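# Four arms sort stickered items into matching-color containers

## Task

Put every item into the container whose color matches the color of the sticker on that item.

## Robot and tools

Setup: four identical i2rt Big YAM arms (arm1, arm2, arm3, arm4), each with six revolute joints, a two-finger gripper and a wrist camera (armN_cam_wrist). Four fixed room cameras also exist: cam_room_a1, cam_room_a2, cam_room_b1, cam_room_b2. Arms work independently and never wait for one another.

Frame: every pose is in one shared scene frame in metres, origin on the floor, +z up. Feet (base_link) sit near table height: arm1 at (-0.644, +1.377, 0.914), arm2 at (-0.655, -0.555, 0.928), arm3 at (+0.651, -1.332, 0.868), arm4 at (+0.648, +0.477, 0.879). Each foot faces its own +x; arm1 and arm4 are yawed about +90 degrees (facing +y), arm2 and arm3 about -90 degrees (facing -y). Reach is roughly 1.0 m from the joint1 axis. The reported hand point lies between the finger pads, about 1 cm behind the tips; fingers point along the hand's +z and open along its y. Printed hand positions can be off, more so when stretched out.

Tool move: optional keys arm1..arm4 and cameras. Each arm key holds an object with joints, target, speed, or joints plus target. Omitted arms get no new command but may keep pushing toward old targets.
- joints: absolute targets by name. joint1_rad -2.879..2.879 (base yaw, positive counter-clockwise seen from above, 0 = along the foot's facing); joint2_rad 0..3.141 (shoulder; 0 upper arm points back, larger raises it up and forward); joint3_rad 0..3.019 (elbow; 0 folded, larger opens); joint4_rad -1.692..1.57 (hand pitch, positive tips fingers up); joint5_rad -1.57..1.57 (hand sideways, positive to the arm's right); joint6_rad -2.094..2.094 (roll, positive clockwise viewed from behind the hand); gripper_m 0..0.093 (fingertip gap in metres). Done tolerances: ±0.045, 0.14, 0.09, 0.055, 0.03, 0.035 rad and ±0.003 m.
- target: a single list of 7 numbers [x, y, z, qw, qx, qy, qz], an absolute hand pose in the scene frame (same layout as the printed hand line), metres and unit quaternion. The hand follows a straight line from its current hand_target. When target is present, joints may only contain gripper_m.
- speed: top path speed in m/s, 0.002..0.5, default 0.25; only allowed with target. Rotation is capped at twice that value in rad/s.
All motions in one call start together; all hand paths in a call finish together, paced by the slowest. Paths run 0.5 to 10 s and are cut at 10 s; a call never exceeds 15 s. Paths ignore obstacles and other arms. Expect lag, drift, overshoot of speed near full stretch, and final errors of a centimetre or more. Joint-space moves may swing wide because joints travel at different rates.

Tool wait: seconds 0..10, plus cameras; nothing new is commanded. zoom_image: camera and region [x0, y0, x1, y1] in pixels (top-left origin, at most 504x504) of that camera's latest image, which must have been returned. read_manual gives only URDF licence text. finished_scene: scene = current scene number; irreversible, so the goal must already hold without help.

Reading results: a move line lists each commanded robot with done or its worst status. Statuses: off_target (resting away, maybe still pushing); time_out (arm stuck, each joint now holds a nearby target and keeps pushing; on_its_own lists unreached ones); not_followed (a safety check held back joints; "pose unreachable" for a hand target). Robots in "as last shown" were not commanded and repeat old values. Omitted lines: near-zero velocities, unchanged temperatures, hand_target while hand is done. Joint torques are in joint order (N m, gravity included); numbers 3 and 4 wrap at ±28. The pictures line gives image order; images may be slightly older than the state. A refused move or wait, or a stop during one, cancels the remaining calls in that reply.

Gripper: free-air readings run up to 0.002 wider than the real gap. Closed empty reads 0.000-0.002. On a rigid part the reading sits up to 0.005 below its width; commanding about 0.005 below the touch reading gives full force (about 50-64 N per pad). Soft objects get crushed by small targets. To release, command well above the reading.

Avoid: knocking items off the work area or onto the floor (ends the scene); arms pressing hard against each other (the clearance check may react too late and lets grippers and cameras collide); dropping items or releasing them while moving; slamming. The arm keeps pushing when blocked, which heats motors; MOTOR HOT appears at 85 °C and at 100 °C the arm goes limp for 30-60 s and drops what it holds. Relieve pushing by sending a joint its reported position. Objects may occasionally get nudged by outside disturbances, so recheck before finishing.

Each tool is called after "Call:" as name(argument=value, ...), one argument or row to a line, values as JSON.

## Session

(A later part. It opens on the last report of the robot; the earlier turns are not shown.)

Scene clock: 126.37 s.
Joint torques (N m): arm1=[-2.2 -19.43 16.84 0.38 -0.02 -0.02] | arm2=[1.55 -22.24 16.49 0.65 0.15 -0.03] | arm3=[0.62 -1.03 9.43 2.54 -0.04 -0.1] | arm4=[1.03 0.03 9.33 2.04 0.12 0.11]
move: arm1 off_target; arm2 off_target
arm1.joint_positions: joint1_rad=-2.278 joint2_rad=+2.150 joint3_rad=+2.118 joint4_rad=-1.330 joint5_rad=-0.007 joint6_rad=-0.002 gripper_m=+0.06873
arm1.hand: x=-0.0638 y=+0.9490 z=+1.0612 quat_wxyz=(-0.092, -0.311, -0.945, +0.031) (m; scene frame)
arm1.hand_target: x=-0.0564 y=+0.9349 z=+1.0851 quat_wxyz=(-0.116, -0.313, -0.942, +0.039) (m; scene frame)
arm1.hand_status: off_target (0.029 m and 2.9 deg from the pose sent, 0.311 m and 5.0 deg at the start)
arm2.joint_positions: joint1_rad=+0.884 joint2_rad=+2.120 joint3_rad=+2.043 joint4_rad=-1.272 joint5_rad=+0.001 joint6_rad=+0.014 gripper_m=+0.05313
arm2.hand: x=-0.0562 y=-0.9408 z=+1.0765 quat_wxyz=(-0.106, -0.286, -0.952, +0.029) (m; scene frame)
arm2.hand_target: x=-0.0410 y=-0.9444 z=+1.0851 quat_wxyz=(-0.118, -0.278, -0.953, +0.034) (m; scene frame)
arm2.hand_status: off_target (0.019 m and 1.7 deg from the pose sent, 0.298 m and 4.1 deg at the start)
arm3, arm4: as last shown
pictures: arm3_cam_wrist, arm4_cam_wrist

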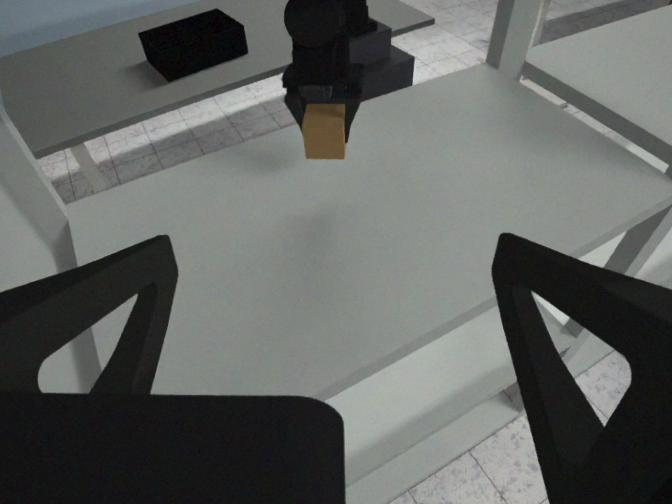

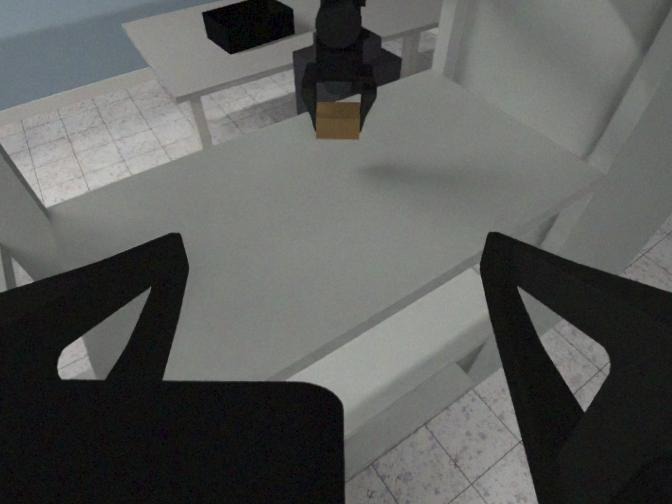

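Call:
move(
  arm1={"target":[-0.052,0.928,1.03,0.1157,0.3133,0.9418,-0.0385],"speed":0.12},
  arm2={"target":[-0.035,-0.947,1.015,0.1170,0.2777,0.9528,-0.0341],"speed":0.12},
  cameras=[],
)

Call:
move(
  arm1={"target":[-0.052,0.928,1.012,0.1157,0.3133,0.9418,-0.0385],"speed":0.08},
  arm2={"target":[-0.035,-0.947,0.998,0.1170,0.2777,0.9528,-0.0341],"speed":0.08},
  cameras=["arm3_cam_wrist","arm4_cam_wrist"],
)

Scene clock: 133.03 s.
Joint torques (N m): arm1=[-2.84 -19.84 11.47 1.36 0 -0.03] | arm2=[1.44 -23.3 10.59 1.95 0.15 -0.02] | arm3=[0.56 -0.85 9.42 2.51 -0.05 -0.11] | arm4=[0.97 0.03 9.35 2.1 0.13 0.16]
move: arm1 done; arm2 off_target
arm1.joint_positions: joint1_rad=-2.280 joint2_rad=+2.186 joint3_rad=+2.097 joint4_rad=-1.238 joint5_rad=-0.008 joint6_rad=-0.002 gripper_m=+0.06873
arm1.hand: x=-0.0514 y=+0.9379 z=+1.0316 quat_wxyz=(-0.109, -0.311, -0.943, +0.036) (m; scene frame)
arm1.hand_target: x=-0.0522 y=+0.9281 z=+1.0300 quat_wxyz=(-0.116, -0.313, -0.942, +0.039) (m; scene frame)
arm1.hand_status: done (0.010 m and 0.9 deg from the pose sent, 0.040 m and 2.9 deg at the start)
arm2.joint_positions: joint1_rad=+0.884 joint2_rad=+2.170 joint3_rad=+2.009 joint4_rad=-1.153 joint5_rad=+0.001 joint6_rad=+0.014 gripper_m=+0.05313
arm2.hand: x=-0.0404 y=-0.9508 z=+1.0337 quat_wxyz=(-0.123, -0.286, -0.950, +0.034) (m; scene frame)
arm2.hand_target: x=-0.0355 y=-0.9468 z=+1.0152 quat_wxyz=(-0.117, -0.278, -0.953, +0.034) (m; scene frame)
arm2.hand_status: off_target (0.020 m and 1.2 deg from the pose sent, 0.065 m and 1.7 deg at the start)
arm3, arm4: as last shown
pictures: none

Scene clock: 134.00 s.
Joint torques (N m): arm1=[-2.55 -18.96 11.08 1.37 -0.04 -0.01] | arm2=[1.55 -22.36 10.09 1.98 0.14 -0.03] | arm3=[0.56 -0.67 9.44 2.5 -0.05 -0.11] | arm4=[1.2 -0.44 9.5 2.22 0.14 0.16]
move: arm1 off_target; arm2 off_target
arm1.joint_positions: joint1_rad=-2.280 joint2_rad=+2.187 joint3_rad=+2.066 joint4_rad=-1.195 joint5_rad=-0.008 joint6_rad=-0.002 gripper_m=+0.06873
arm1.hand: x=-0.0505 y=+0.9371 z=+1.0197 quat_wxyz=(-0.114, -0.311, -0.943, +0.038) (m; scene frame)
arm1.hand_target: x=-0.0522 y=+0.9281 z=+1.0121 quat_wxyz=(-0.116, -0.313, -0.942, +0.039) (m; scene frame)
arm1.hand_status: off_target (0.012 m and 0.4 deg from the pose sent, 0.022 m and 0.9 deg at the start)
arm2.joint_positions: joint1_rad=+0.884 joint2_rad=+2.171 joint3_rad=+1.987 joint4_rad=-1.116 joint5_rad=+0.001 joint6_rad=+0.014 gripper_m=+0.05313
arm2.hand: x=-0.0385 y=-0.9520 z=+1.0261 quat_wxyz=(-0.130, -0.286, -0.949, +0.036) (m; scene frame)
arm2.hand_target: x=-0.0360 y=-0.9465 z=+0.9984 quat_wxyz=(-0.117, -0.278, -0.953, +0.034) (m; scene frame)
arm2.hand_status: off_target (0.029 m and 1.9 deg from the pose sent, 0.036 m and 1.2 deg at the start)
arm3, arm4: as last shown
pictures: arm3_cam_wrist, arm4_cam_wrist

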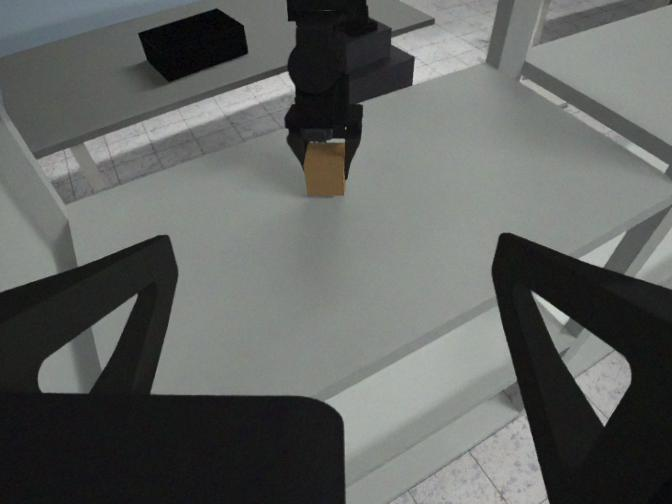

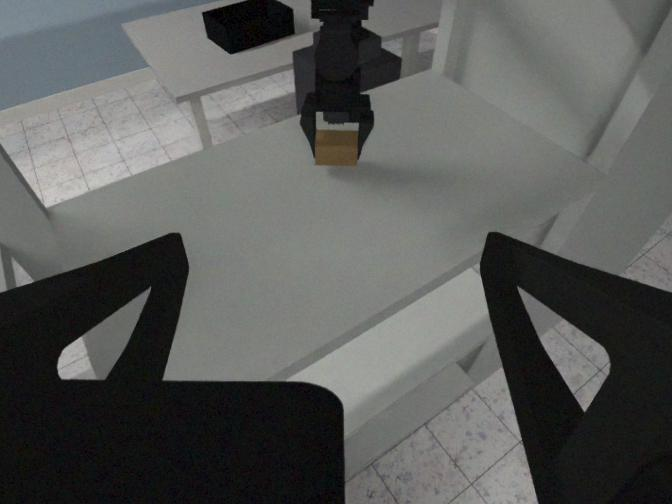

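Call:
move(
  arm1={"target":[-0.052,0.928,1.0,0.1157,0.3133,0.9418,-0.0385],"speed":0.08},
  arm2={"target":[-0.035,-0.947,0.985,0.1170,0.2777,0.9528,-0.0341],"speed":0.08},
  cameras=["arm3_cam_wrist","arm4_cam_wrist"],
)

Call:
zoom_image(
  camera="arm3_cam_wrist",
  region=[240, 90, 420, 240],
)

Call:
zoom_image(
  camera="arm4_cam_wrist",
  region=[260, 80, 420, 210],
)

Scene clock: 140.10 s.
Joint torques (N m): arm1=[-2.26 -18.73 11.12 1.25 -0.04 0.02] | arm2=[1.49 -21.95 9.96 1.99 0.12 -0.02] | arm3=[0.67 -0.62 9.43 2.5 -0.05 -0.1] | arm4=[1.03 -0.09 9.25 2.11 0.16 0.18]
move: arm1 off_target; arm2 off_target
arm1.joint_positions: joint1_rad=-2.280 joint2_rad=+2.193 joint3_rad=+2.045 joint4_rad=-1.168 joint5_rad=-0.008 joint6_rad=-0.002 gripper_m=+0.06873
arm1.hand: x=-0.0503 y=+0.9368 z=+1.0084 quat_wxyz=(-0.114, -0.311, -0.943, +0.038) (m; scene frame)
arm1.hand_target: x=-0.0522 y=+0.9281 z=+1.0001 quat_wxyz=(-0.116, -0.313, -0.942, +0.039) (m; scene frame)
arm1.hand_status: off_target (0.012 m and 0.4 deg from the pose sent, 0.022 m and 0.4 deg at the start)
arm2.joint_positions: joint1_rad=+0.884 joint2_rad=+2.176 joint3_rad=+1.969 joint4_rad=-1.087 joint5_rad=+0.002 joint6_rad=+0.014 gripper_m=+0.05313
arm2.hand: x=-0.0375 y=-0.9524 z=+1.0162 quat_wxyz=(-0.133, -0.285, -0.948, +0.037) (m; scene frame)
arm2.hand_target: x=-0.0360 y=-0.9464 z=+0.9856 quat_wxyz=(-0.117, -0.278, -0.953, +0.034) (m; scene frame)
arm2.hand_status: off_target (0.032 m and 2.1 deg from the pose sent, 0.042 m and 1.9 deg at the start)
arm3, arm4: as last shown
pictures: arm3_cam_wrist, arm4_cam_wrist

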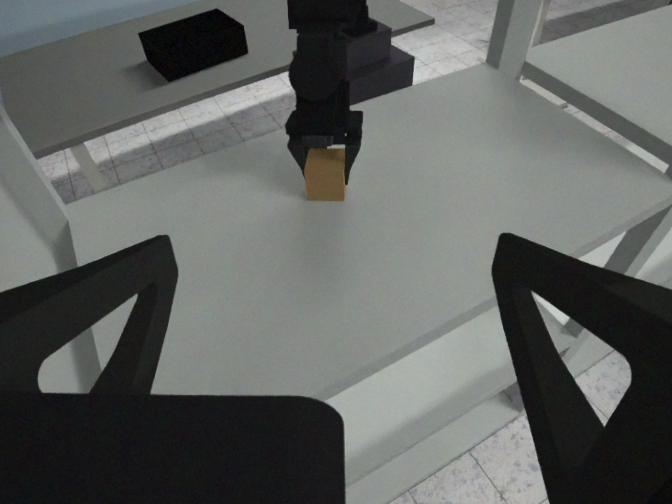

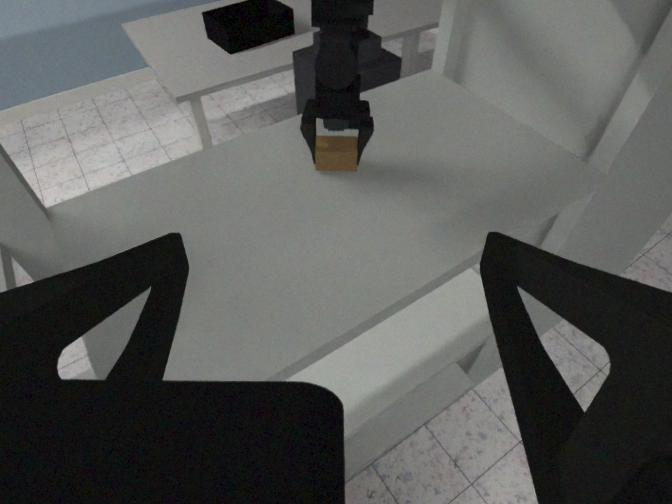

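Scaled by 2.800.

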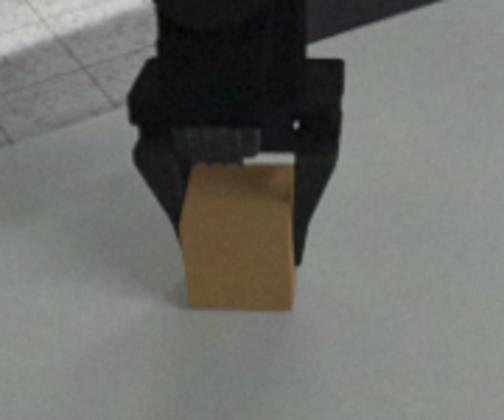

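Scaled by 3.150.

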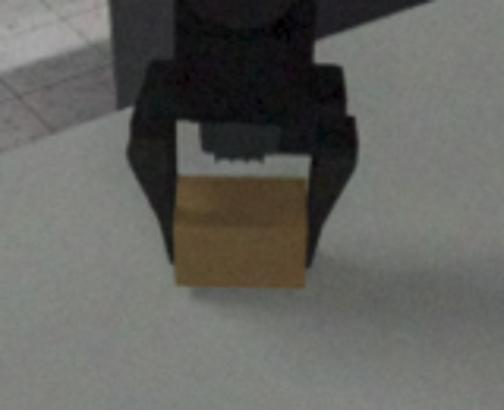

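Call:
move(
  arm1={"target":[-0.052,0.928,0.99,0.1157,0.3133,0.9418,-0.0385],"speed":0.08},
  arm2={"target":[-0.035,-0.947,0.973,0.1170,0.2777,0.9528,-0.0341],"speed":0.08},
  cameras=[],
)

Call:
move(
  arm1={"target":[-0.052,0.928,0.979,0.1157,0.3133,0.9418,-0.0385],"speed":0.08},
  arm2={"target":[-0.035,-0.947,0.962,0.1170,0.2777,0.9528,-0.0341],"speed":0.08},
  cameras=["arm3_cam_wrist","arm4_cam_wrist"],
)

Call:
zoom_image(
  camera="arm3_cam_wrist",
  region=[240, 90, 420, 240],
)

Call:
zoom_image(
  camera="arm4_cam_wrist",
  region=[260, 80, 420, 210],
)

Scene clock: 149.20 s.
Joint torques (N m): arm1=[-2.84 -18.78 10.86 1.4 -0.04 -0.03] | arm2=[1.44 -21.36 8.9 2.25 0.04 -0.02] | arm3=[0.5 -0.73 9.42 2.52 -0.04 -0.11] | arm4=[0.91 -0.15 9.42 2.02 0.13 0.15]
move: arm1 off_target; arm2 off_target
arm1.joint_positions: joint1_rad=-2.281 joint2_rad=+2.195 joint3_rad=+2.031 joint4_rad=-1.146 joint5_rad=-0.008 joint6_rad=-0.002 gripper_m=+0.06873
arm1.hand: x=-0.0501 y=+0.9355 z=+1.0022 quat_wxyz=(-0.117, -0.311, -0.942, +0.039) (m; scene frame)
arm1.hand_target: x=-0.0524 y=+0.9281 z=+0.9900 quat_wxyz=(-0.116, -0.313, -0.942, +0.039) (m; scene frame)
arm1.hand_status: off_target (0.014 m and 0.3 deg from the pose sent, 0.020 m and 0.4 deg at the start)
arm2.joint_positions: joint1_rad=+0.884 joint2_rad=+2.176 joint3_rad=+1.964 joint4_rad=-1.068 joint5_rad=+0.004 joint6_rad=+0.014 gripper_m=+0.05313
arm2.hand: x=-0.0353 y=-0.9542 z=+1.0151 quat_wxyz=(-0.139, -0.285, -0.947, +0.040) (m; scene frame)
arm2.hand_target: x=-0.0367 y=-0.9460 z=+0.9739 quat_wxyz=(-0.117, -0.278, -0.953, +0.034) (m; scene frame)
arm2.hand_status: off_target (0.043 m and 2.8 deg from the pose sent, 0.044 m and 2.1 deg at the start)
arm3, arm4: as last shown
pictures: none

Scene clock: 150.17 s.
Joint torques (N m): arm1=[-3.02 -18.37 9.54 1.88 0.12 0.04] | arm2=[1.49 -20.78 8.02 2.43 -0.06 -0.02] | arm3=[0.85 -0.67 9.44 2.48 -0.05 -0.11] | arm4=[1.03 -0.38 9.48 2.15 0.15 0.15]
move: arm1 off_target; arm2 off_target
arm1.joint_positions: joint1_rad=-2.282 joint2_rad=+2.195 joint3_rad=+2.026 joint4_rad=-1.138 joint5_rad=-0.011 joint6_rad=-0.008 gripper_m=+0.06873
arm1.hand: x=-0.0496 y=+0.9357 z=+1.0003 quat_wxyz=(-0.119, -0.308, -0.943, +0.038) (m; scene frame)
arm1.hand_target: x=-0.0526 y=+0.9285 z=+0.9792 quat_wxyz=(-0.116, -0.313, -0.942, +0.038) (m; scene frame)
arm1.hand_status: off_target (0.023 m and 0.7 deg from the pose sent, 0.025 m and 0.3 deg at the start)
arm2.joint_positions: joint1_rad=+0.884 joint2_rad=+2.176 joint3_rad=+1.959 joint4_rad=-1.048 joint5_rad=+0.006 joint6_rad=+0.014 gripper_m=+0.05313
arm2.hand: x=-0.0330 y=-0.9560 z=+1.0142 quat_wxyz=(-0.146, -0.285, -0.946, +0.043) (m; scene frame)
arm2.hand_target: x=-0.0375 y=-0.9457 z=+0.9635 quat_wxyz=(-0.117, -0.278, -0.953, +0.034) (m; scene frame)
arm2.hand_status: off_target (0.053 m and 3.6 deg from the pose sent, 0.054 m and 2.8 deg at the start)
arm3.joint_positions: joint1_rad=-1.938 joint2_rad=+0.599 joint3_rad=+1.004 joint4_rad=-0.616 joint5_rad=+0.001 joint6_rad=+0.005 gripper_m=+0.09400
arm3.hand: x=+0.3512 y=-1.1650 z=+1.3638 quat_wxyz=(+0.146, -0.755, +0.195, +0.608) (m; scene frame)
arm4.joint_positions: joint1_rad=+0.902 joint2_rad=+0.595 joint3_rad=+0.997 joint4_rad=-0.618 joint5_rad=-0.002 joint6_rad=-0.012 gripper_m=+0.09400
arm4.hand: x=+0.3736 y=+0.6737 z=+1.3754 quat_wxyz=(-0.190, +0.744, -0.231, -0.598) (m; scene frame)
pictures: arm3_cam_wrist, arm4_cam_wrist

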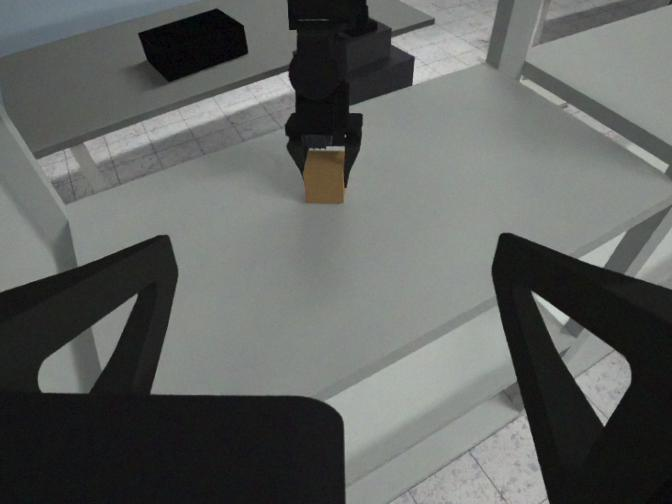

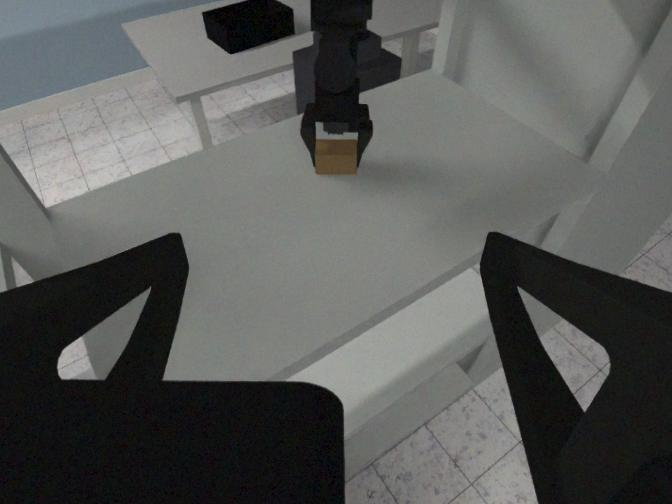

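Scaled by 2.800.

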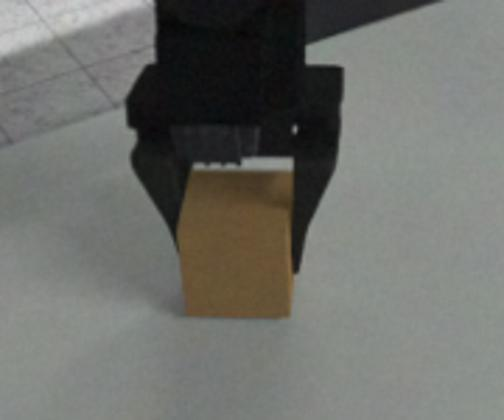

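Scaled by 3.150.

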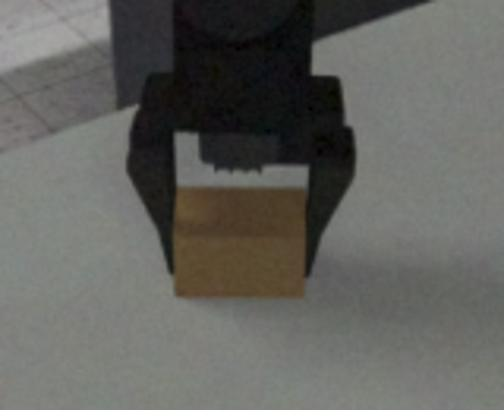

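Call:
move(
  arm1={"target":[-0.051,0.930,0.993,0.1157,0.3133,0.9418,-0.0385],"speed":0.08},
  arm2={"target":[-0.035,-0.948,0.992,0.1170,0.2777,0.9528,-0.0341],"speed":0.1},
  cameras=[],
)

Call:
move(
  arm1={"joints":{"gripper_m":0.093}},
  arm2={"joints":{"gripper_m":0.093}},
  cameras=["arm1_cam_wrist","arm2_cam_wrist"],
)

Call:
move(
  arm1={"target":[-0.075,0.947,1.09,0.1157,0.3133,0.9418,-0.0385],"speed":0.2},
  arm2={"target":[-0.06,-0.935,1.09,0.1170,0.2777,0.9528,-0.0341],"speed":0.2},
  arm3={"target":[0.25,-1.11,1.2,0.0670,-0.9330,0.2500,0.2500],"speed":0.25},
  arm4={"target":[0.25,0.735,1.2,0.1077,-0.8920,0.2958,0.3246],"speed":0.25},
  cameras=["arm1_cam_wrist","arm2_cam_wrist"],
)

Scene clock: 156.37 s.
Joint torques (N m): arm1=[-2.55 -18.55 11.71 0.92 0.13 0.06] | arm2=[1.44 -22.07 12.08 0.08 -0.07 0] | arm3=[0.5 -0.85 9.42 2.54 -0.04 -0.11] | arm4=[0.79 0.26 9.35 2.07 0.14 0.15]
move: arm1 done; arm2 off_target
arm1.joint_positions: joint1_rad=-2.282 joint2_rad=+2.195 joint3_rad=+2.026 joint4_rad=-1.138 joint5_rad=-0.011 joint6_rad=-0.008 gripper_m=+0.06873
arm1.hand: x=-0.0497 y=+0.9357 z=+1.0003 quat_wxyz=(-0.119, -0.308, -0.943, +0.038) (m; scene frame)
arm1.hand_target: x=-0.0512 y=+0.9301 z=+0.9930 quat_wxyz=(-0.116, -0.313, -0.942, +0.039) (m; scene frame)
arm1.hand_status: done (0.009 m and 0.7 deg from the pose sent, 0.009 m and 0.7 deg at the start)
arm2.joint_positions: joint1_rad=+0.884 joint2_rad=+2.176 joint3_rad=+1.959 joint4_rad=-1.055 joint5_rad=+0.006 joint6_rad=+0.011 gripper_m=+0.05313
arm2.hand: x=-0.0343 y=-0.9552 z=+1.0142 quat_wxyz=(-0.143, -0.284, -0.947, +0.042) (m; scene frame)
arm2.hand_target: x=-0.0355 y=-0.9478 z=+0.9924 quat_wxyz=(-0.117, -0.278, -0.953, +0.034) (m; scene frame)
arm2.hand_status: off_target (0.023 m and 3.2 deg from the pose sent, 0.024 m and 3.6 deg at the start)
arm3, arm4: as last shown
pictures: none

Scene clock: 156.93 s.
Joint torques (N m): arm1=[-1.38 -19.55 11.51 1.02 0.05 0.04] | arm2=[1.49 -22.59 12.01 0.77 -0.06 0] | arm3=[0.62 -0.62 9.43 2.54 -0.05 -0.11] | arm4=[0.85 -0.21 9.35 2.07 0.18 0.16]
move: arm1 done; arm2 done
arm1.joint_positions: joint1_rad=-2.290 joint2_rad=+2.194 joint3_rad=+2.026 joint4_rad=-1.138 joint5_rad=-0.010 joint6_rad=-0.007 gripper_m=+0.09296
arm1.joint_status: all done
arm1.hand: x=-0.0537 y=+0.9304 z=+1.0006 quat_wxyz=(-0.119, -0.313, -0.942, +0.039) (m; scene frame)
arm2.joint_positions: joint1_rad=+0.884 joint2_rad=+2.180 joint3_rad=+1.959 joint4_rad=-1.073 joint5_rad=+0.006 joint6_rad=+0.011 gripper_m=+0.09292
arm2.joint_status: all done
arm2.hand: x=-0.0381 y=-0.9528 z=+1.0097 quat_wxyz=(-0.132, -0.284, -0.949, +0.039) (m; scene frame)
arm3, arm4: as last shown
pictures: arm1_cam_wrist, arm2_cam_wrist

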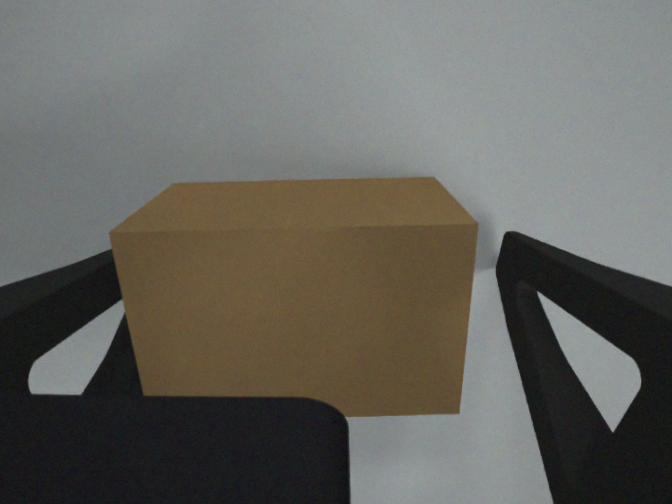

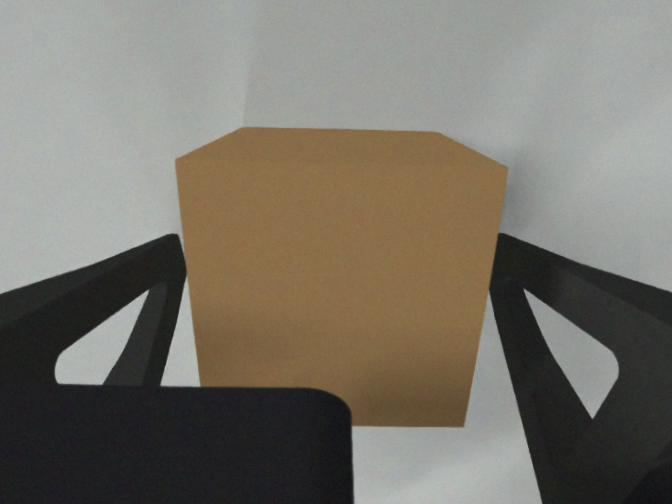

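Scene clock: 159.27 s.
Joint torques (N m): arm1=[-2.14 -21.77 14.08 0.42 0.1 0.04] | arm2=[1.2 -25.35 14.41 0.59 -0.09 -0.04] | arm3=[1.49 -10.34 14.39 0.58 0.12 0.01] | arm4=[1.49 -8.94 13.33 0.47 0.21 0.17]
move: arm1 off_target; arm2 off_target; arm3 off_target; arm4 off_target
arm1.joint_positions: joint1_rad=-2.290 joint2_rad=+2.104 joint3_rad=+2.026 joint4_rad=-1.289 joint5_rad=-0.010 joint6_rad=-0.005 gripper_m=+0.09297
arm1.hand: x=-0.0811 y=+0.9517 z=+1.0558 quat_wxyz=(-0.090, -0.315, -0.944, +0.029) (m; scene frame)
arm1.hand_target: x=-0.0758 y=+0.9477 z=+1.0897 quat_wxyz=(-0.116, -0.313, -0.942, +0.039) (m; scene frame)
arm1.hand_status: off_target (0.035 m and 3.1 deg from the pose sent, 0.093 m and 0.4 deg at the start)
arm2.joint_positions: joint1_rad=+0.884 joint2_rad=+2.089 joint3_rad=+1.959 joint4_rad=-1.238 joint5_rad=+0.006 joint6_rad=+0.011 gripper_m=+0.09292
arm2.hand: x=-0.0696 y=-0.9328 z=+1.0636 quat_wxyz=(-0.097, -0.285, -0.953, +0.029) (m; scene frame)
arm2.hand_target: x=-0.0608 y=-0.9345 z=+1.0900 quat_wxyz=(-0.117, -0.278, -0.953, +0.034) (m; scene frame)
arm2.hand_status: off_target (0.028 m and 2.5 deg from the pose sent, 0.085 m and 2.0 deg at the start)
arm3.joint_positions: joint1_rad=-1.938 joint2_rad=+1.206 joint3_rad=+1.251 joint4_rad=-1.134 joint5_rad=+0.027 joint6_rad=+0.020 gripper_m=+0.09400
arm3.hand: x=+0.2595 y=-1.1139 z=+1.1715 quat_wxyz=(+0.062, -0.940, +0.249, +0.226) (m; scene frame)
arm3.hand_target: x=+0.2512 y=-1.1106 z=+1.1998 quat_wxyz=(+0.067, -0.933, +0.250, +0.250) (m; scene frame)
arm3.hand_status: off_target (0.030 m and 2.9 deg from the pose sent, 0.200 m and 47.5 deg at the start)
arm4.joint_positions: joint1_rad=+0.960 joint2_rad=+1.160 joint3_rad=+1.115 joint4_rad=-0.873 joint5_rad=+0.061 joint6_rad=+0.054 gripper_m=+0.09400
arm4.hand: x=+0.2609 y=+0.7318 z=+1.1729 quat_wxyz=(-0.105, +0.900, -0.294, -0.305) (m; scene frame)
arm4.hand_target: x=+0.2511 y=+0.7344 z=+1.1998 quat_wxyz=(-0.108, +0.892, -0.296, -0.325) (m; scene frame)
arm4.hand_status: off_target (0.029 m and 2.4 deg from the pose sent, 0.223 m and 37.8 deg at the start)
pictures: arm1_cam_wrist, arm2_cam_wrist

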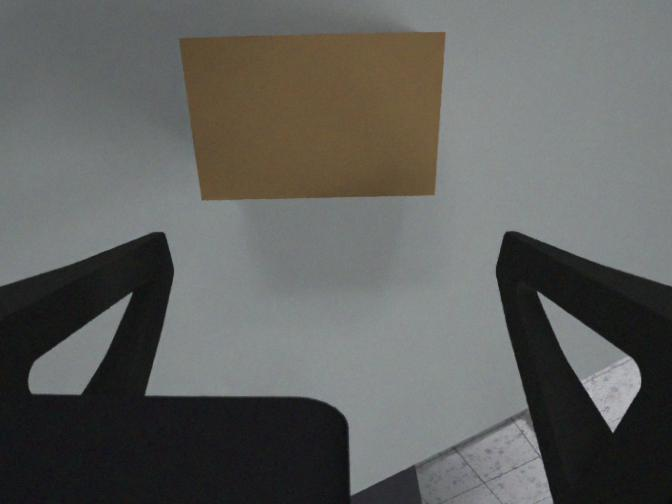

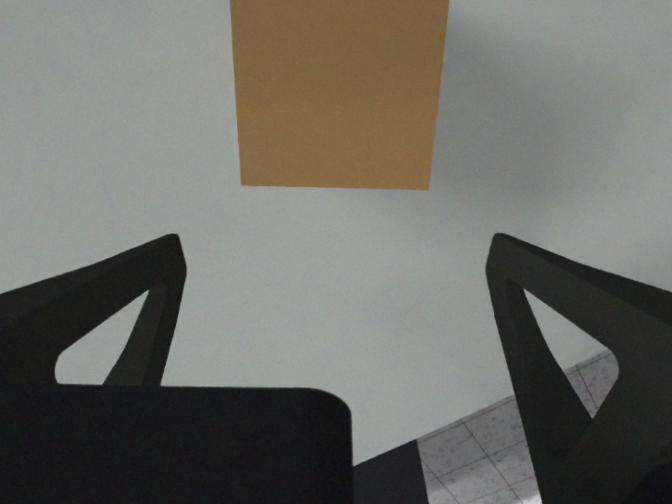

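Call:
move(
  arm1={"target":[-0.284,1.107,1.12,0.1157,0.3133,0.9418,-0.0385],"speed":0.25},
  arm2={"target":[-0.275,-0.797,1.12,0.1170,0.2777,0.9528,-0.0341],"speed":0.25},
  arm3={"target":[0.028,-1.031,1.108,0.0757,-0.9237,0.2824,0.2475],"speed":0.18},
  arm4={"target":[0.013,0.913,1.09,0.1077,-0.8920,0.2958,0.3246],"speed":0.18},
  cameras=["arm3_cam_wrist","arm4_cam_wrist"],
)

Scene clock: 174.37 s.
Joint torques (N m): arm1=[-1.55 -8.82 10.95 1.02 0.07 -0.01] | arm2=[1.38 -13.22 9.83 1.52 -0.06 0] | arm3=[2.37 -20.13 14.26 1.17 0.19 0.04] | arm4=[0.32 -22.12 13.11 0.55 -0.04 -0.07]
move: arm1 done; arm2 done; arm3 off_target; arm4 off_target
arm1.joint_positions: joint1_rad=-2.290 joint2_rad=+1.365 joint3_rad=+1.184 joint4_rad=-1.145 joint5_rad=-0.010 joint6_rad=-0.005 gripper_m=+0.09297
arm1.hand: x=-0.2847 y=+1.1074 z=+1.1154 quat_wxyz=(-0.109, -0.314, -0.942, +0.036) (m; scene frame)
arm1.hand_target: x=-0.2840 y=+1.1070 z=+1.1200 quat_wxyz=(-0.116, -0.313, -0.942, +0.038) (m; scene frame)
arm1.hand_status: done (0.005 m and 0.8 deg from the pose sent, 0.263 m and 3.1 deg at the start)
arm2.joint_positions: joint1_rad=+0.884 joint2_rad=+1.388 joint3_rad=+1.173 joint4_rad=-1.110 joint5_rad=+0.006 joint6_rad=+0.011 gripper_m=+0.09292
arm2.hand: x=-0.2750 y=-0.8014 z=+1.1235 quat_wxyz=(-0.118, -0.285, -0.951, +0.035) (m; scene frame)
arm2.hand_target: x=-0.2751 y=-0.7970 z=+1.1199 quat_wxyz=(-0.117, -0.278, -0.953, +0.034) (m; scene frame)
arm2.hand_status: done (0.006 m and 0.9 deg from the pose sent, 0.253 m and 2.5 deg at the start)
arm3.joint_positions: joint1_rad=-1.885 joint2_rad=+1.819 joint3_rad=+1.714 joint4_rad=-0.995 joint5_rad=+0.093 joint6_rad=+0.136 gripper_m=+0.09400
arm3.hand: x=+0.0482 y=-1.0308 z=+1.0850 quat_wxyz=(+0.073, -0.930, +0.285, +0.221) (m; scene frame)
arm3.hand_target: x=+0.0294 y=-1.0319 z=+1.1082 quat_wxyz=(+0.075, -0.924, +0.282, +0.248) (m; scene frame)
arm3.hand_status: off_target (0.031 m and 3.1 deg from the pose sent, 0.254 m and 5.2 deg at the start)
arm4.joint_positions: joint1_rad=+0.930 joint2_rad=+1.956 joint3_rad=+1.778 joint4_rad=-0.721 joint5_rad=+0.040 joint6_rad=+0.047 gripper_m=+0.09400
arm4.hand: x=+0.0222 y=+0.9009 z=+1.0764 quat_wxyz=(-0.103, +0.895, -0.300, -0.314) (m; scene frame)
arm4.hand_target: x=+0.0139 y=+0.9124 z=+1.0902 quat_wxyz=(-0.108, +0.892, -0.296, -0.325) (m; scene frame)
arm4.hand_status: off_target (0.020 m and 1.4 deg from the pose sent, 0.318 m and 2.4 deg at the start)
pictures: arm3_cam_wrist, arm4_cam_wrist

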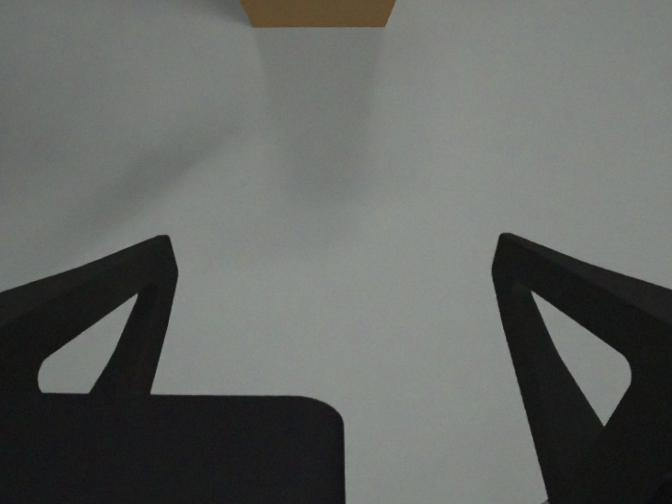

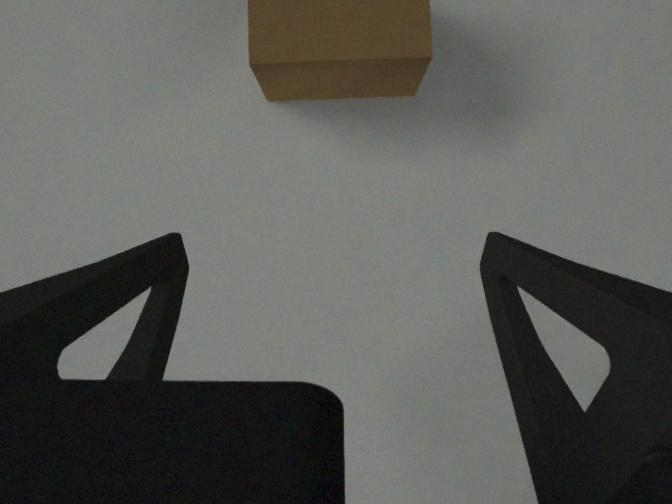

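Call:
move(
  arm3={"target":[-0.022,-1.006,1.07,0.0757,-0.9237,0.2824,0.2475],"speed":0.15},
  arm4={"target":[-0.030,0.945,1.072,0.1023,-0.8967,0.2810,0.3263],"speed":0.15},
  cameras=["arm3_cam_wrist","arm4_cam_wrist"],
)

Scene clock: 190.67 s.
Joint torques (N m): arm1=[-1.55 -9.23 10.97 0.91 0.02 0.02] | arm2=[1.38 -13.22 9.84 1.54 -0.06 0] | arm3=[2.2 -23.53 14.12 1.18 0.11 -0.02] | arm4=[0.44 -24.76 13.27 0.57 -0.01 -0.11]
move: arm3 off_target; arm4 off_target
arm1, arm2: as last shown
arm3.joint_positions: joint1_rad=-1.885 joint2_rad=+1.996 joint3_rad=+1.870 joint4_rad=-0.981 joint5_rad=+0.094 joint6_rad=+0.137 gripper_m=+0.09400
arm3.hand: x=-0.0031 y=-1.0074 z=+1.0429 quat_wxyz=(+0.073, -0.930, +0.286, +0.218) (m; scene frame)
arm3.hand_target: x=-0.0204 y=-1.0069 z=+1.0704 quat_wxyz=(+0.076, -0.924, +0.282, +0.248) (m; scene frame)
arm3.hand_status: off_target (0.033 m and 3.5 deg from the pose sent, 0.076 m and 3.1 deg at the start)
arm4.joint_positions: joint1_rad=+0.920 joint2_rad=+2.123 joint3_rad=+2.004 joint4_rad=-0.778 joint5_rad=+0.013 joint6_rad=+0.015 gripper_m=+0.09400
arm4.hand: x=-0.0219 y=+0.9340 z=+1.0605 quat_wxyz=(-0.098, +0.899, -0.286, -0.317) (m; scene frame)
arm4.hand_target: x=-0.0290 y=+0.9446 z=+1.0719 quat_wxyz=(-0.103, +0.896, -0.281, -0.327) (m; scene frame)
arm4.hand_status: off_target (0.018 m and 1.4 deg from the pose sent, 0.068 m and 2.6 deg at the start)
pictures: arm3_cam_wrist, arm4_cam_wrist

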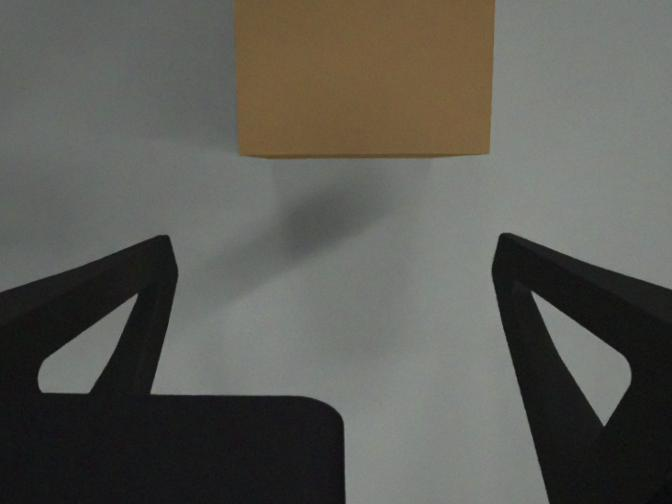

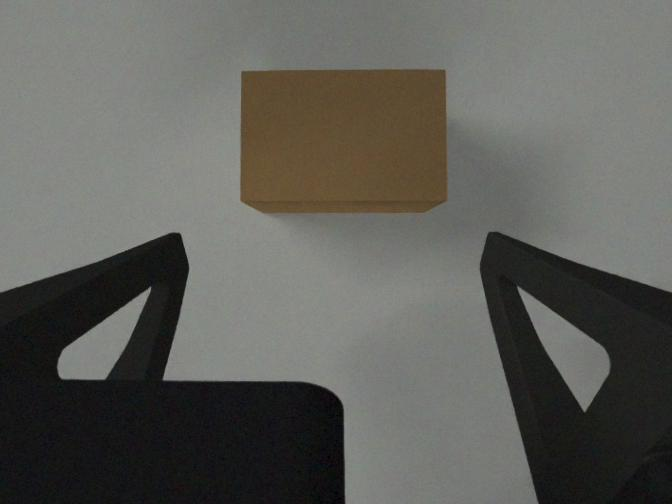

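Call:
move(
  arm3={"target":[-0.053,-0.957,1.047,0.0757,-0.9237,0.2824,0.2475],"speed":0.1},
  arm4={"target":[-0.059,0.972,0.996,0.1023,-0.8967,0.2810,0.3263],"speed":0.1},
  cameras=["arm3_cam_wrist","arm4_cam_wrist"],
)

Scene clock: 203.40 s.
Joint torques (N m): arm1=[-1.85 -9 10.96 0.81 0.08 0] | arm2=[1.32 -13.27 9.8 1.52 -0.05 0] | arm3=[0.85 -24.47 14.34 0.58 -0.03 -0.12] | arm4=[0.62 -23.77 12.45 1.36 0.03 -0.04]
Motor temperatures (°C): arm1=[20 26 34 23 21 21 22] | arm2=[23 27 33 22 22 20 23] | arm3=[24 25 33 23 24 23 23] | arm4=[22 25 43 22 24 21 24]
Heat: arm1: hottest joint3_rad 34 °C; arm2: hottest joint3_rad 33 °C; arm3: hottest joint3_rad 33 °C; arm4: hottest joint3_rad 43 °C.
move: arm3 off_target; arm4 off_target
arm1, arm2: as last shown
arm3.joint_positions: joint1_rad=-1.911 joint2_rad=+2.143 joint3_rad=+2.078 joint4_rad=-1.008 joint5_rad=+0.075 joint6_rad=+0.108 gripper_m=+0.09400
arm3.hand: x=-0.0443 y=-0.9697 z=+1.0333 quat_wxyz=(+0.073, -0.928, +0.282, +0.234) (m; scene frame)
arm3.hand_target: x=-0.0519 y=-0.9573 z=+1.0470 quat_wxyz=(+0.076, -0.924, +0.282, +0.248) (m; scene frame)
arm3.hand_status: off_target (0.021 m and 1.7 deg from the pose sent, 0.071 m and 3.5 deg at the start)
arm4.joint_positions: joint1_rad=+0.915 joint2_rad=+2.254 joint3_rad=+2.098 joint4_rad=-0.725 joint5_rad=+0.006 joint6_rad=+0.005 gripper_m=+0.09400
arm4.hand: x=-0.0503 y=+0.9573 z=+1.0134 quat_wxyz=(-0.100, +0.897, -0.282, -0.324) (m; scene frame)
arm4.hand_target: x=-0.0572 y=+0.9710 z=+0.9959 quat_wxyz=(-0.102, +0.897, -0.281, -0.327) (m; scene frame)
arm4.hand_status: off_target (0.024 m and 0.4 deg from the pose sent, 0.084 m and 1.3 deg at the start)
pictures: arm3_cam_wrist, arm4_cam_wrist

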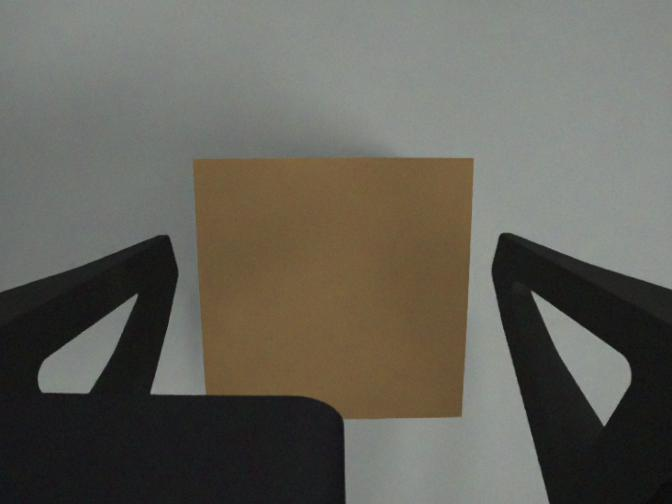

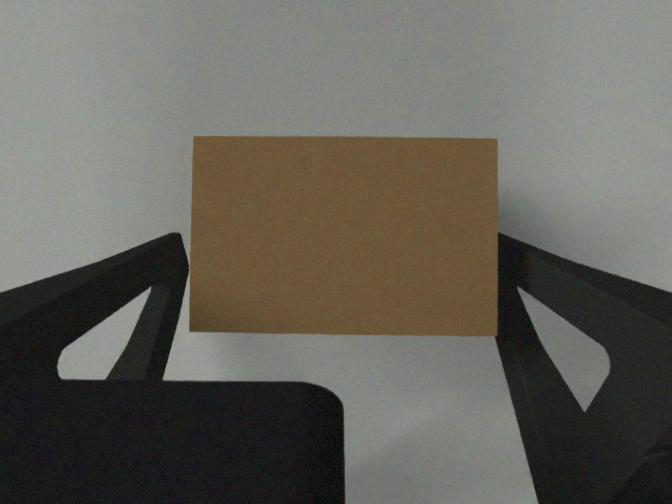

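Call:
move(
  arm3={"joints":{"gripper_m":0.042}},
  arm4={"target":[-0.060,0.973,1.003,0.1023,-0.8967,0.2810,0.3263],"speed":0.1,"joints":{"gripper_m":0.06}},
  cameras=["arm3_cam_wrist","arm4_cam_wrist"],
)

Call:
move(
  arm3={"target":[0.25,-1.11,1.2,0.0757,-0.9237,0.2824,0.2475],"speed":0.25},
  arm4={"target":[0.25,0.735,1.17,0.1023,-0.8967,0.2810,0.3263],"speed":0.25},
  cameras=["arm3_cam_wrist","arm4_cam_wrist"],
)

Scene clock: 209.87 s.
Joint torques (N m): arm1=[-2.55 -9.29 10.92 0.84 0.09 0.02] | arm2=[1.49 -13.27 9.84 1.54 -0.07 0] | arm3=[0.79 -24.29 14.39 0.68 0.01 -0.12] | arm4=[0.5 -24.29 12.89 0.76 -0.01 -0.06]
move: arm3 off_target; arm4 off_target
arm1, arm2: as last shown
arm3.joint_positions: joint1_rad=-1.911 joint2_rad=+2.143 joint3_rad=+2.078 joint4_rad=-1.008 joint5_rad=+0.074 joint6_rad=+0.108 gripper_m=+0.05309
arm3.joint_status: gripper_m off_target (ended at +0.05311, target +0.04200)
arm3.hand: x=-0.0443 y=-0.9698 z=+1.0333 quat_wxyz=(+0.072, -0.928, +0.282, +0.234) (m; scene frame)
arm4.joint_positions: joint1_rad=+0.911 joint2_rad=+2.265 joint3_rad=+2.115 joint4_rad=-0.722 joint5_rad=+0.006 joint6_rad=+0.004 gripper_m=+0.06905
arm4.joint_status: gripper_m off_target (ended at +0.06908, target +0.06000)
arm4.hand: x=-0.0521 y=+0.9629 z=+1.0137 quat_wxyz=(-0.102, +0.896, -0.283, -0.328) (m; scene frame)
arm4.hand_target: x=-0.0590 y=+0.9723 z=+1.0027 quat_wxyz=(-0.103, +0.897, -0.281, -0.327) (m; scene frame)
arm4.hand_status: off_target (0.017 m and 0.3 deg from the pose sent, 0.021 m and 0.4 deg at the start)
pictures: arm3_cam_wrist, arm4_cam_wrist

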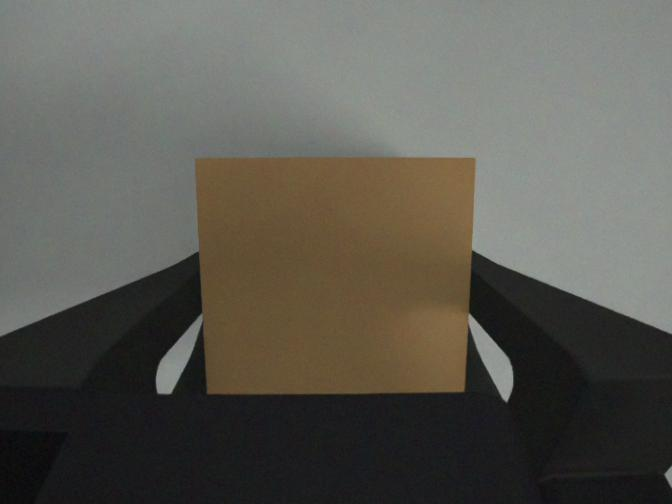

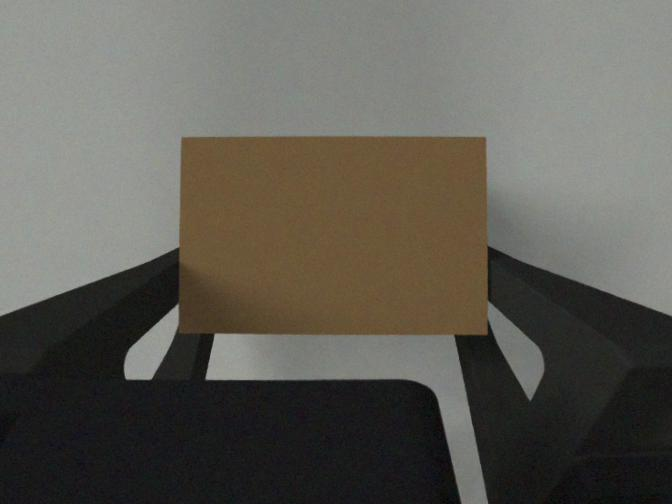

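Scene clock: 212.23 s.
Joint torques (N m): arm1=[-1.32 -9.05 10.99 0.85 0.09 0.02] | arm2=[1.32 -13.22 9.83 1.54 -0.07 0] | arm3=[0.79 -9.7 9.37 0.8 0.04 -0.11] | arm4=[1.08 -8.76 9.66 0.77 0.24 0.19]
move: arm3 done; arm4 done
arm1, arm2: as last shown
arm3.joint_positions: joint1_rad=-1.911 joint2_rad=+1.204 joint3_rad=+1.317 joint4_rad=-1.140 joint5_rad=+0.074 joint6_rad=+0.108 gripper_m=+0.05308
arm3.hand: x=+0.2480 y=-1.1126 z=+1.2054 quat_wxyz=(+0.076, -0.922, +0.281, +0.255) (m; scene frame)
arm3.hand_target: x=+0.2501 y=-1.1100 z=+1.2001 quat_wxyz=(+0.076, -0.924, +0.283, +0.248) (m; scene frame)
arm3.hand_status: done (0.006 m and 0.9 deg from the pose sent, 0.366 m and 1.7 deg at the start)
arm4.joint_positions: joint1_rad=+0.950 joint2_rad=+1.159 joint3_rad=+1.096 joint4_rad=-0.794 joint5_rad=+0.033 joint6_rad=+0.021 gripper_m=+0.06905
arm4.hand: x=+0.2516 y=+0.7372 z=+1.1747 quat_wxyz=(-0.106, +0.895, -0.277, -0.334) (m; scene frame)
arm4.hand_target: x=+0.2500 y=+0.7350 z=+1.1701 quat_wxyz=(-0.102, +0.897, -0.281, -0.326) (m; scene frame)
arm4.hand_status: done (0.005 m and 1.1 deg from the pose sent, 0.409 m and 0.3 deg at the start)
pictures: arm3_cam_wrist, arm4_cam_wrist

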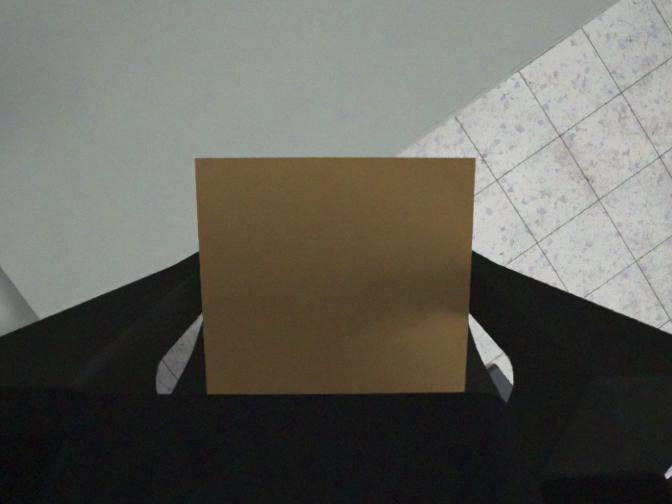

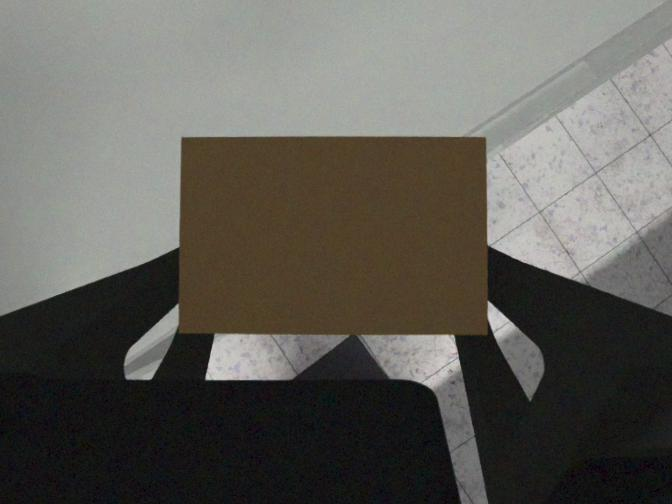

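Call:
move(
  arm3={"joints":{"joint1_rad":0.972,"joint2_rad":0.9,"joint3_rad":1.3,"joint4_rad":-1.45,"joint5_rad":0,"joint6_rad":0}},
  arm4={"joints":{"joint1_rad":-1.119,"joint2_rad":0.9,"joint3_rad":1.3,"joint4_rad":-1.3,"joint5_rad":0,"joint6_rad":0}},
  cameras=["arm3_cam_wrist","arm4_cam_wrist"],
)

Scene clock: 223.03 s.
Joint torques (N m): arm1=[-1.44 -8.94 11.1 1.1 0.06 -0.02] | arm2=[1.49 -13.33 9.84 1.5 -0.06 0] | arm3=[1.85 -5.42 9.77 0.7 0.08 -0.11] | arm4=[0.5 -5.77 10.07 0.65 0.07 -0.07]
move: arm3 done; arm4 done
arm1, arm2: as last shown
arm3.joint_positions: joint1_rad=+0.963 joint2_rad=+0.913 joint3_rad=+1.292 joint4_rad=-1.443 joint5_rad=-0.001 joint6_rad=+0.006 gripper_m=+0.05308
arm3.joint_status: all done
arm3.hand: x=+0.8876 y=-1.5383 z=+1.2687 quat_wxyz=(-0.237, -0.346, -0.903, +0.094) (m; scene frame)
arm4.joint_positions: joint1_rad=-1.118 joint2_rad=+0.911 joint3_rad=+1.284 joint4_rad=-1.289 joint5_rad=+0.001 joint6_rad=+0.013 gripper_m=+0.06907
arm4.joint_status: all done
arm4.hand: x=+0.9546 y=+0.6481 z=+1.2924 quat_wxyz=(-0.308, +0.233, -0.919, -0.081) (m; scene frame)
pictures: arm3_cam_wrist, arm4_cam_wrist

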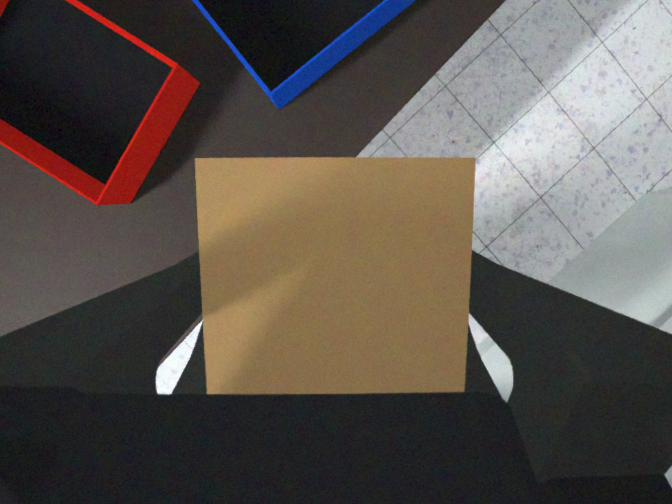

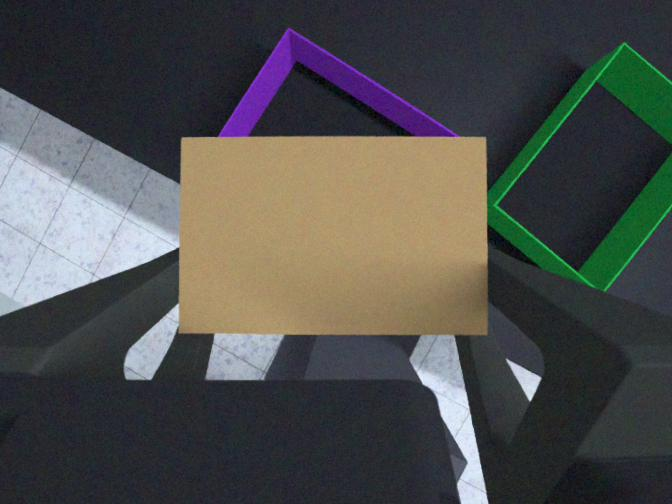

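Call:
move(
  arm3={"target":[1.155,-1.728,0.95,0.25,0.25,0.933,-0.067],"speed":0.2},
  arm4={"target":[1.097,0.72,0.88,0.3368,-0.1631,0.9254,0.0594],"speed":0.2},
  cameras=["arm3_cam_wrist","arm4_cam_wrist"],
)

Scene clock: 245.13 s.
Joint torques (N m): arm1=[-1.32 -9 11.08 0.87 0.07 0.04] | arm2=[1.38 -13.1 9.84 1.51 -0.07 0] | arm3=[2.2 -19.43 12.45 1.48 -0.15 -0.11] | arm4=[1.44 -13.51 6.79 1.7 0.31 0.17]
move: arm3 off_target; arm4 off_target
arm1, arm2: as last shown
arm3.joint_positions: joint1_rad=+0.986 joint2_rad=+1.840 joint3_rad=+1.276 joint4_rad=-0.566 joint5_rad=-0.090 joint6_rad=-0.133 gripper_m=+0.05308
arm3.hand: x=+1.1290 y=-1.7189 z=+0.9252 quat_wxyz=(-0.220, -0.265, -0.937, +0.056) (m; scene frame)
arm3.hand_target: x=+1.1537 y=-1.7267 z=+0.9509 quat_wxyz=(-0.250, -0.250, -0.933, +0.067) (m; scene frame)
arm3.hand_status: off_target (0.037 m and 4.1 deg from the pose sent, 0.457 m and 12.0 deg at the start)
arm4.joint_positions: joint1_rad=-1.099 joint2_rad=+1.671 joint3_rad=+0.714 joint4_rad=+0.044 joint5_rad=+0.115 joint6_rad=+0.131 gripper_m=+0.06907
arm4.hand: x=+1.0870 y=+0.7103 z=+0.8705 quat_wxyz=(-0.320, +0.169, -0.931, -0.051) (m; scene frame)
arm4.hand_target: x=+1.0965 y=+0.7198 z=+0.8802 quat_wxyz=(-0.337, +0.163, -0.925, -0.060) (m; scene frame)
arm4.hand_status: off_target (0.017 m and 2.3 deg from the pose sent, 0.442 m and 9.1 deg at the start)
pictures: arm3_cam_wrist, arm4_cam_wrist

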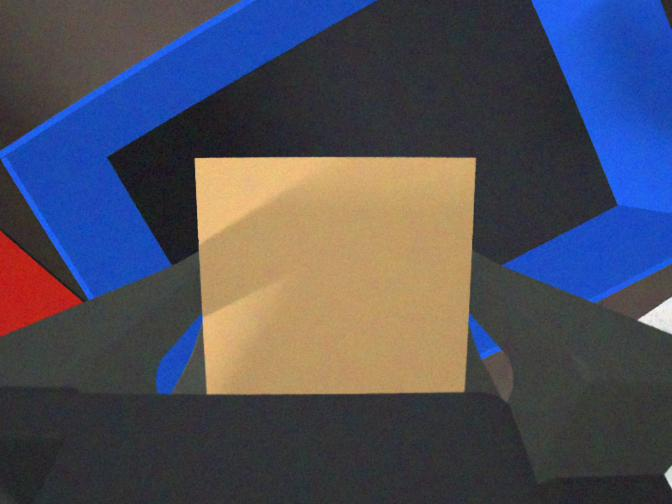

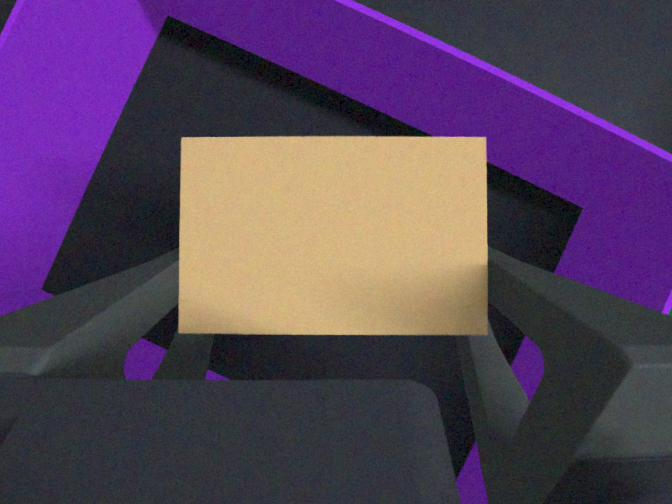

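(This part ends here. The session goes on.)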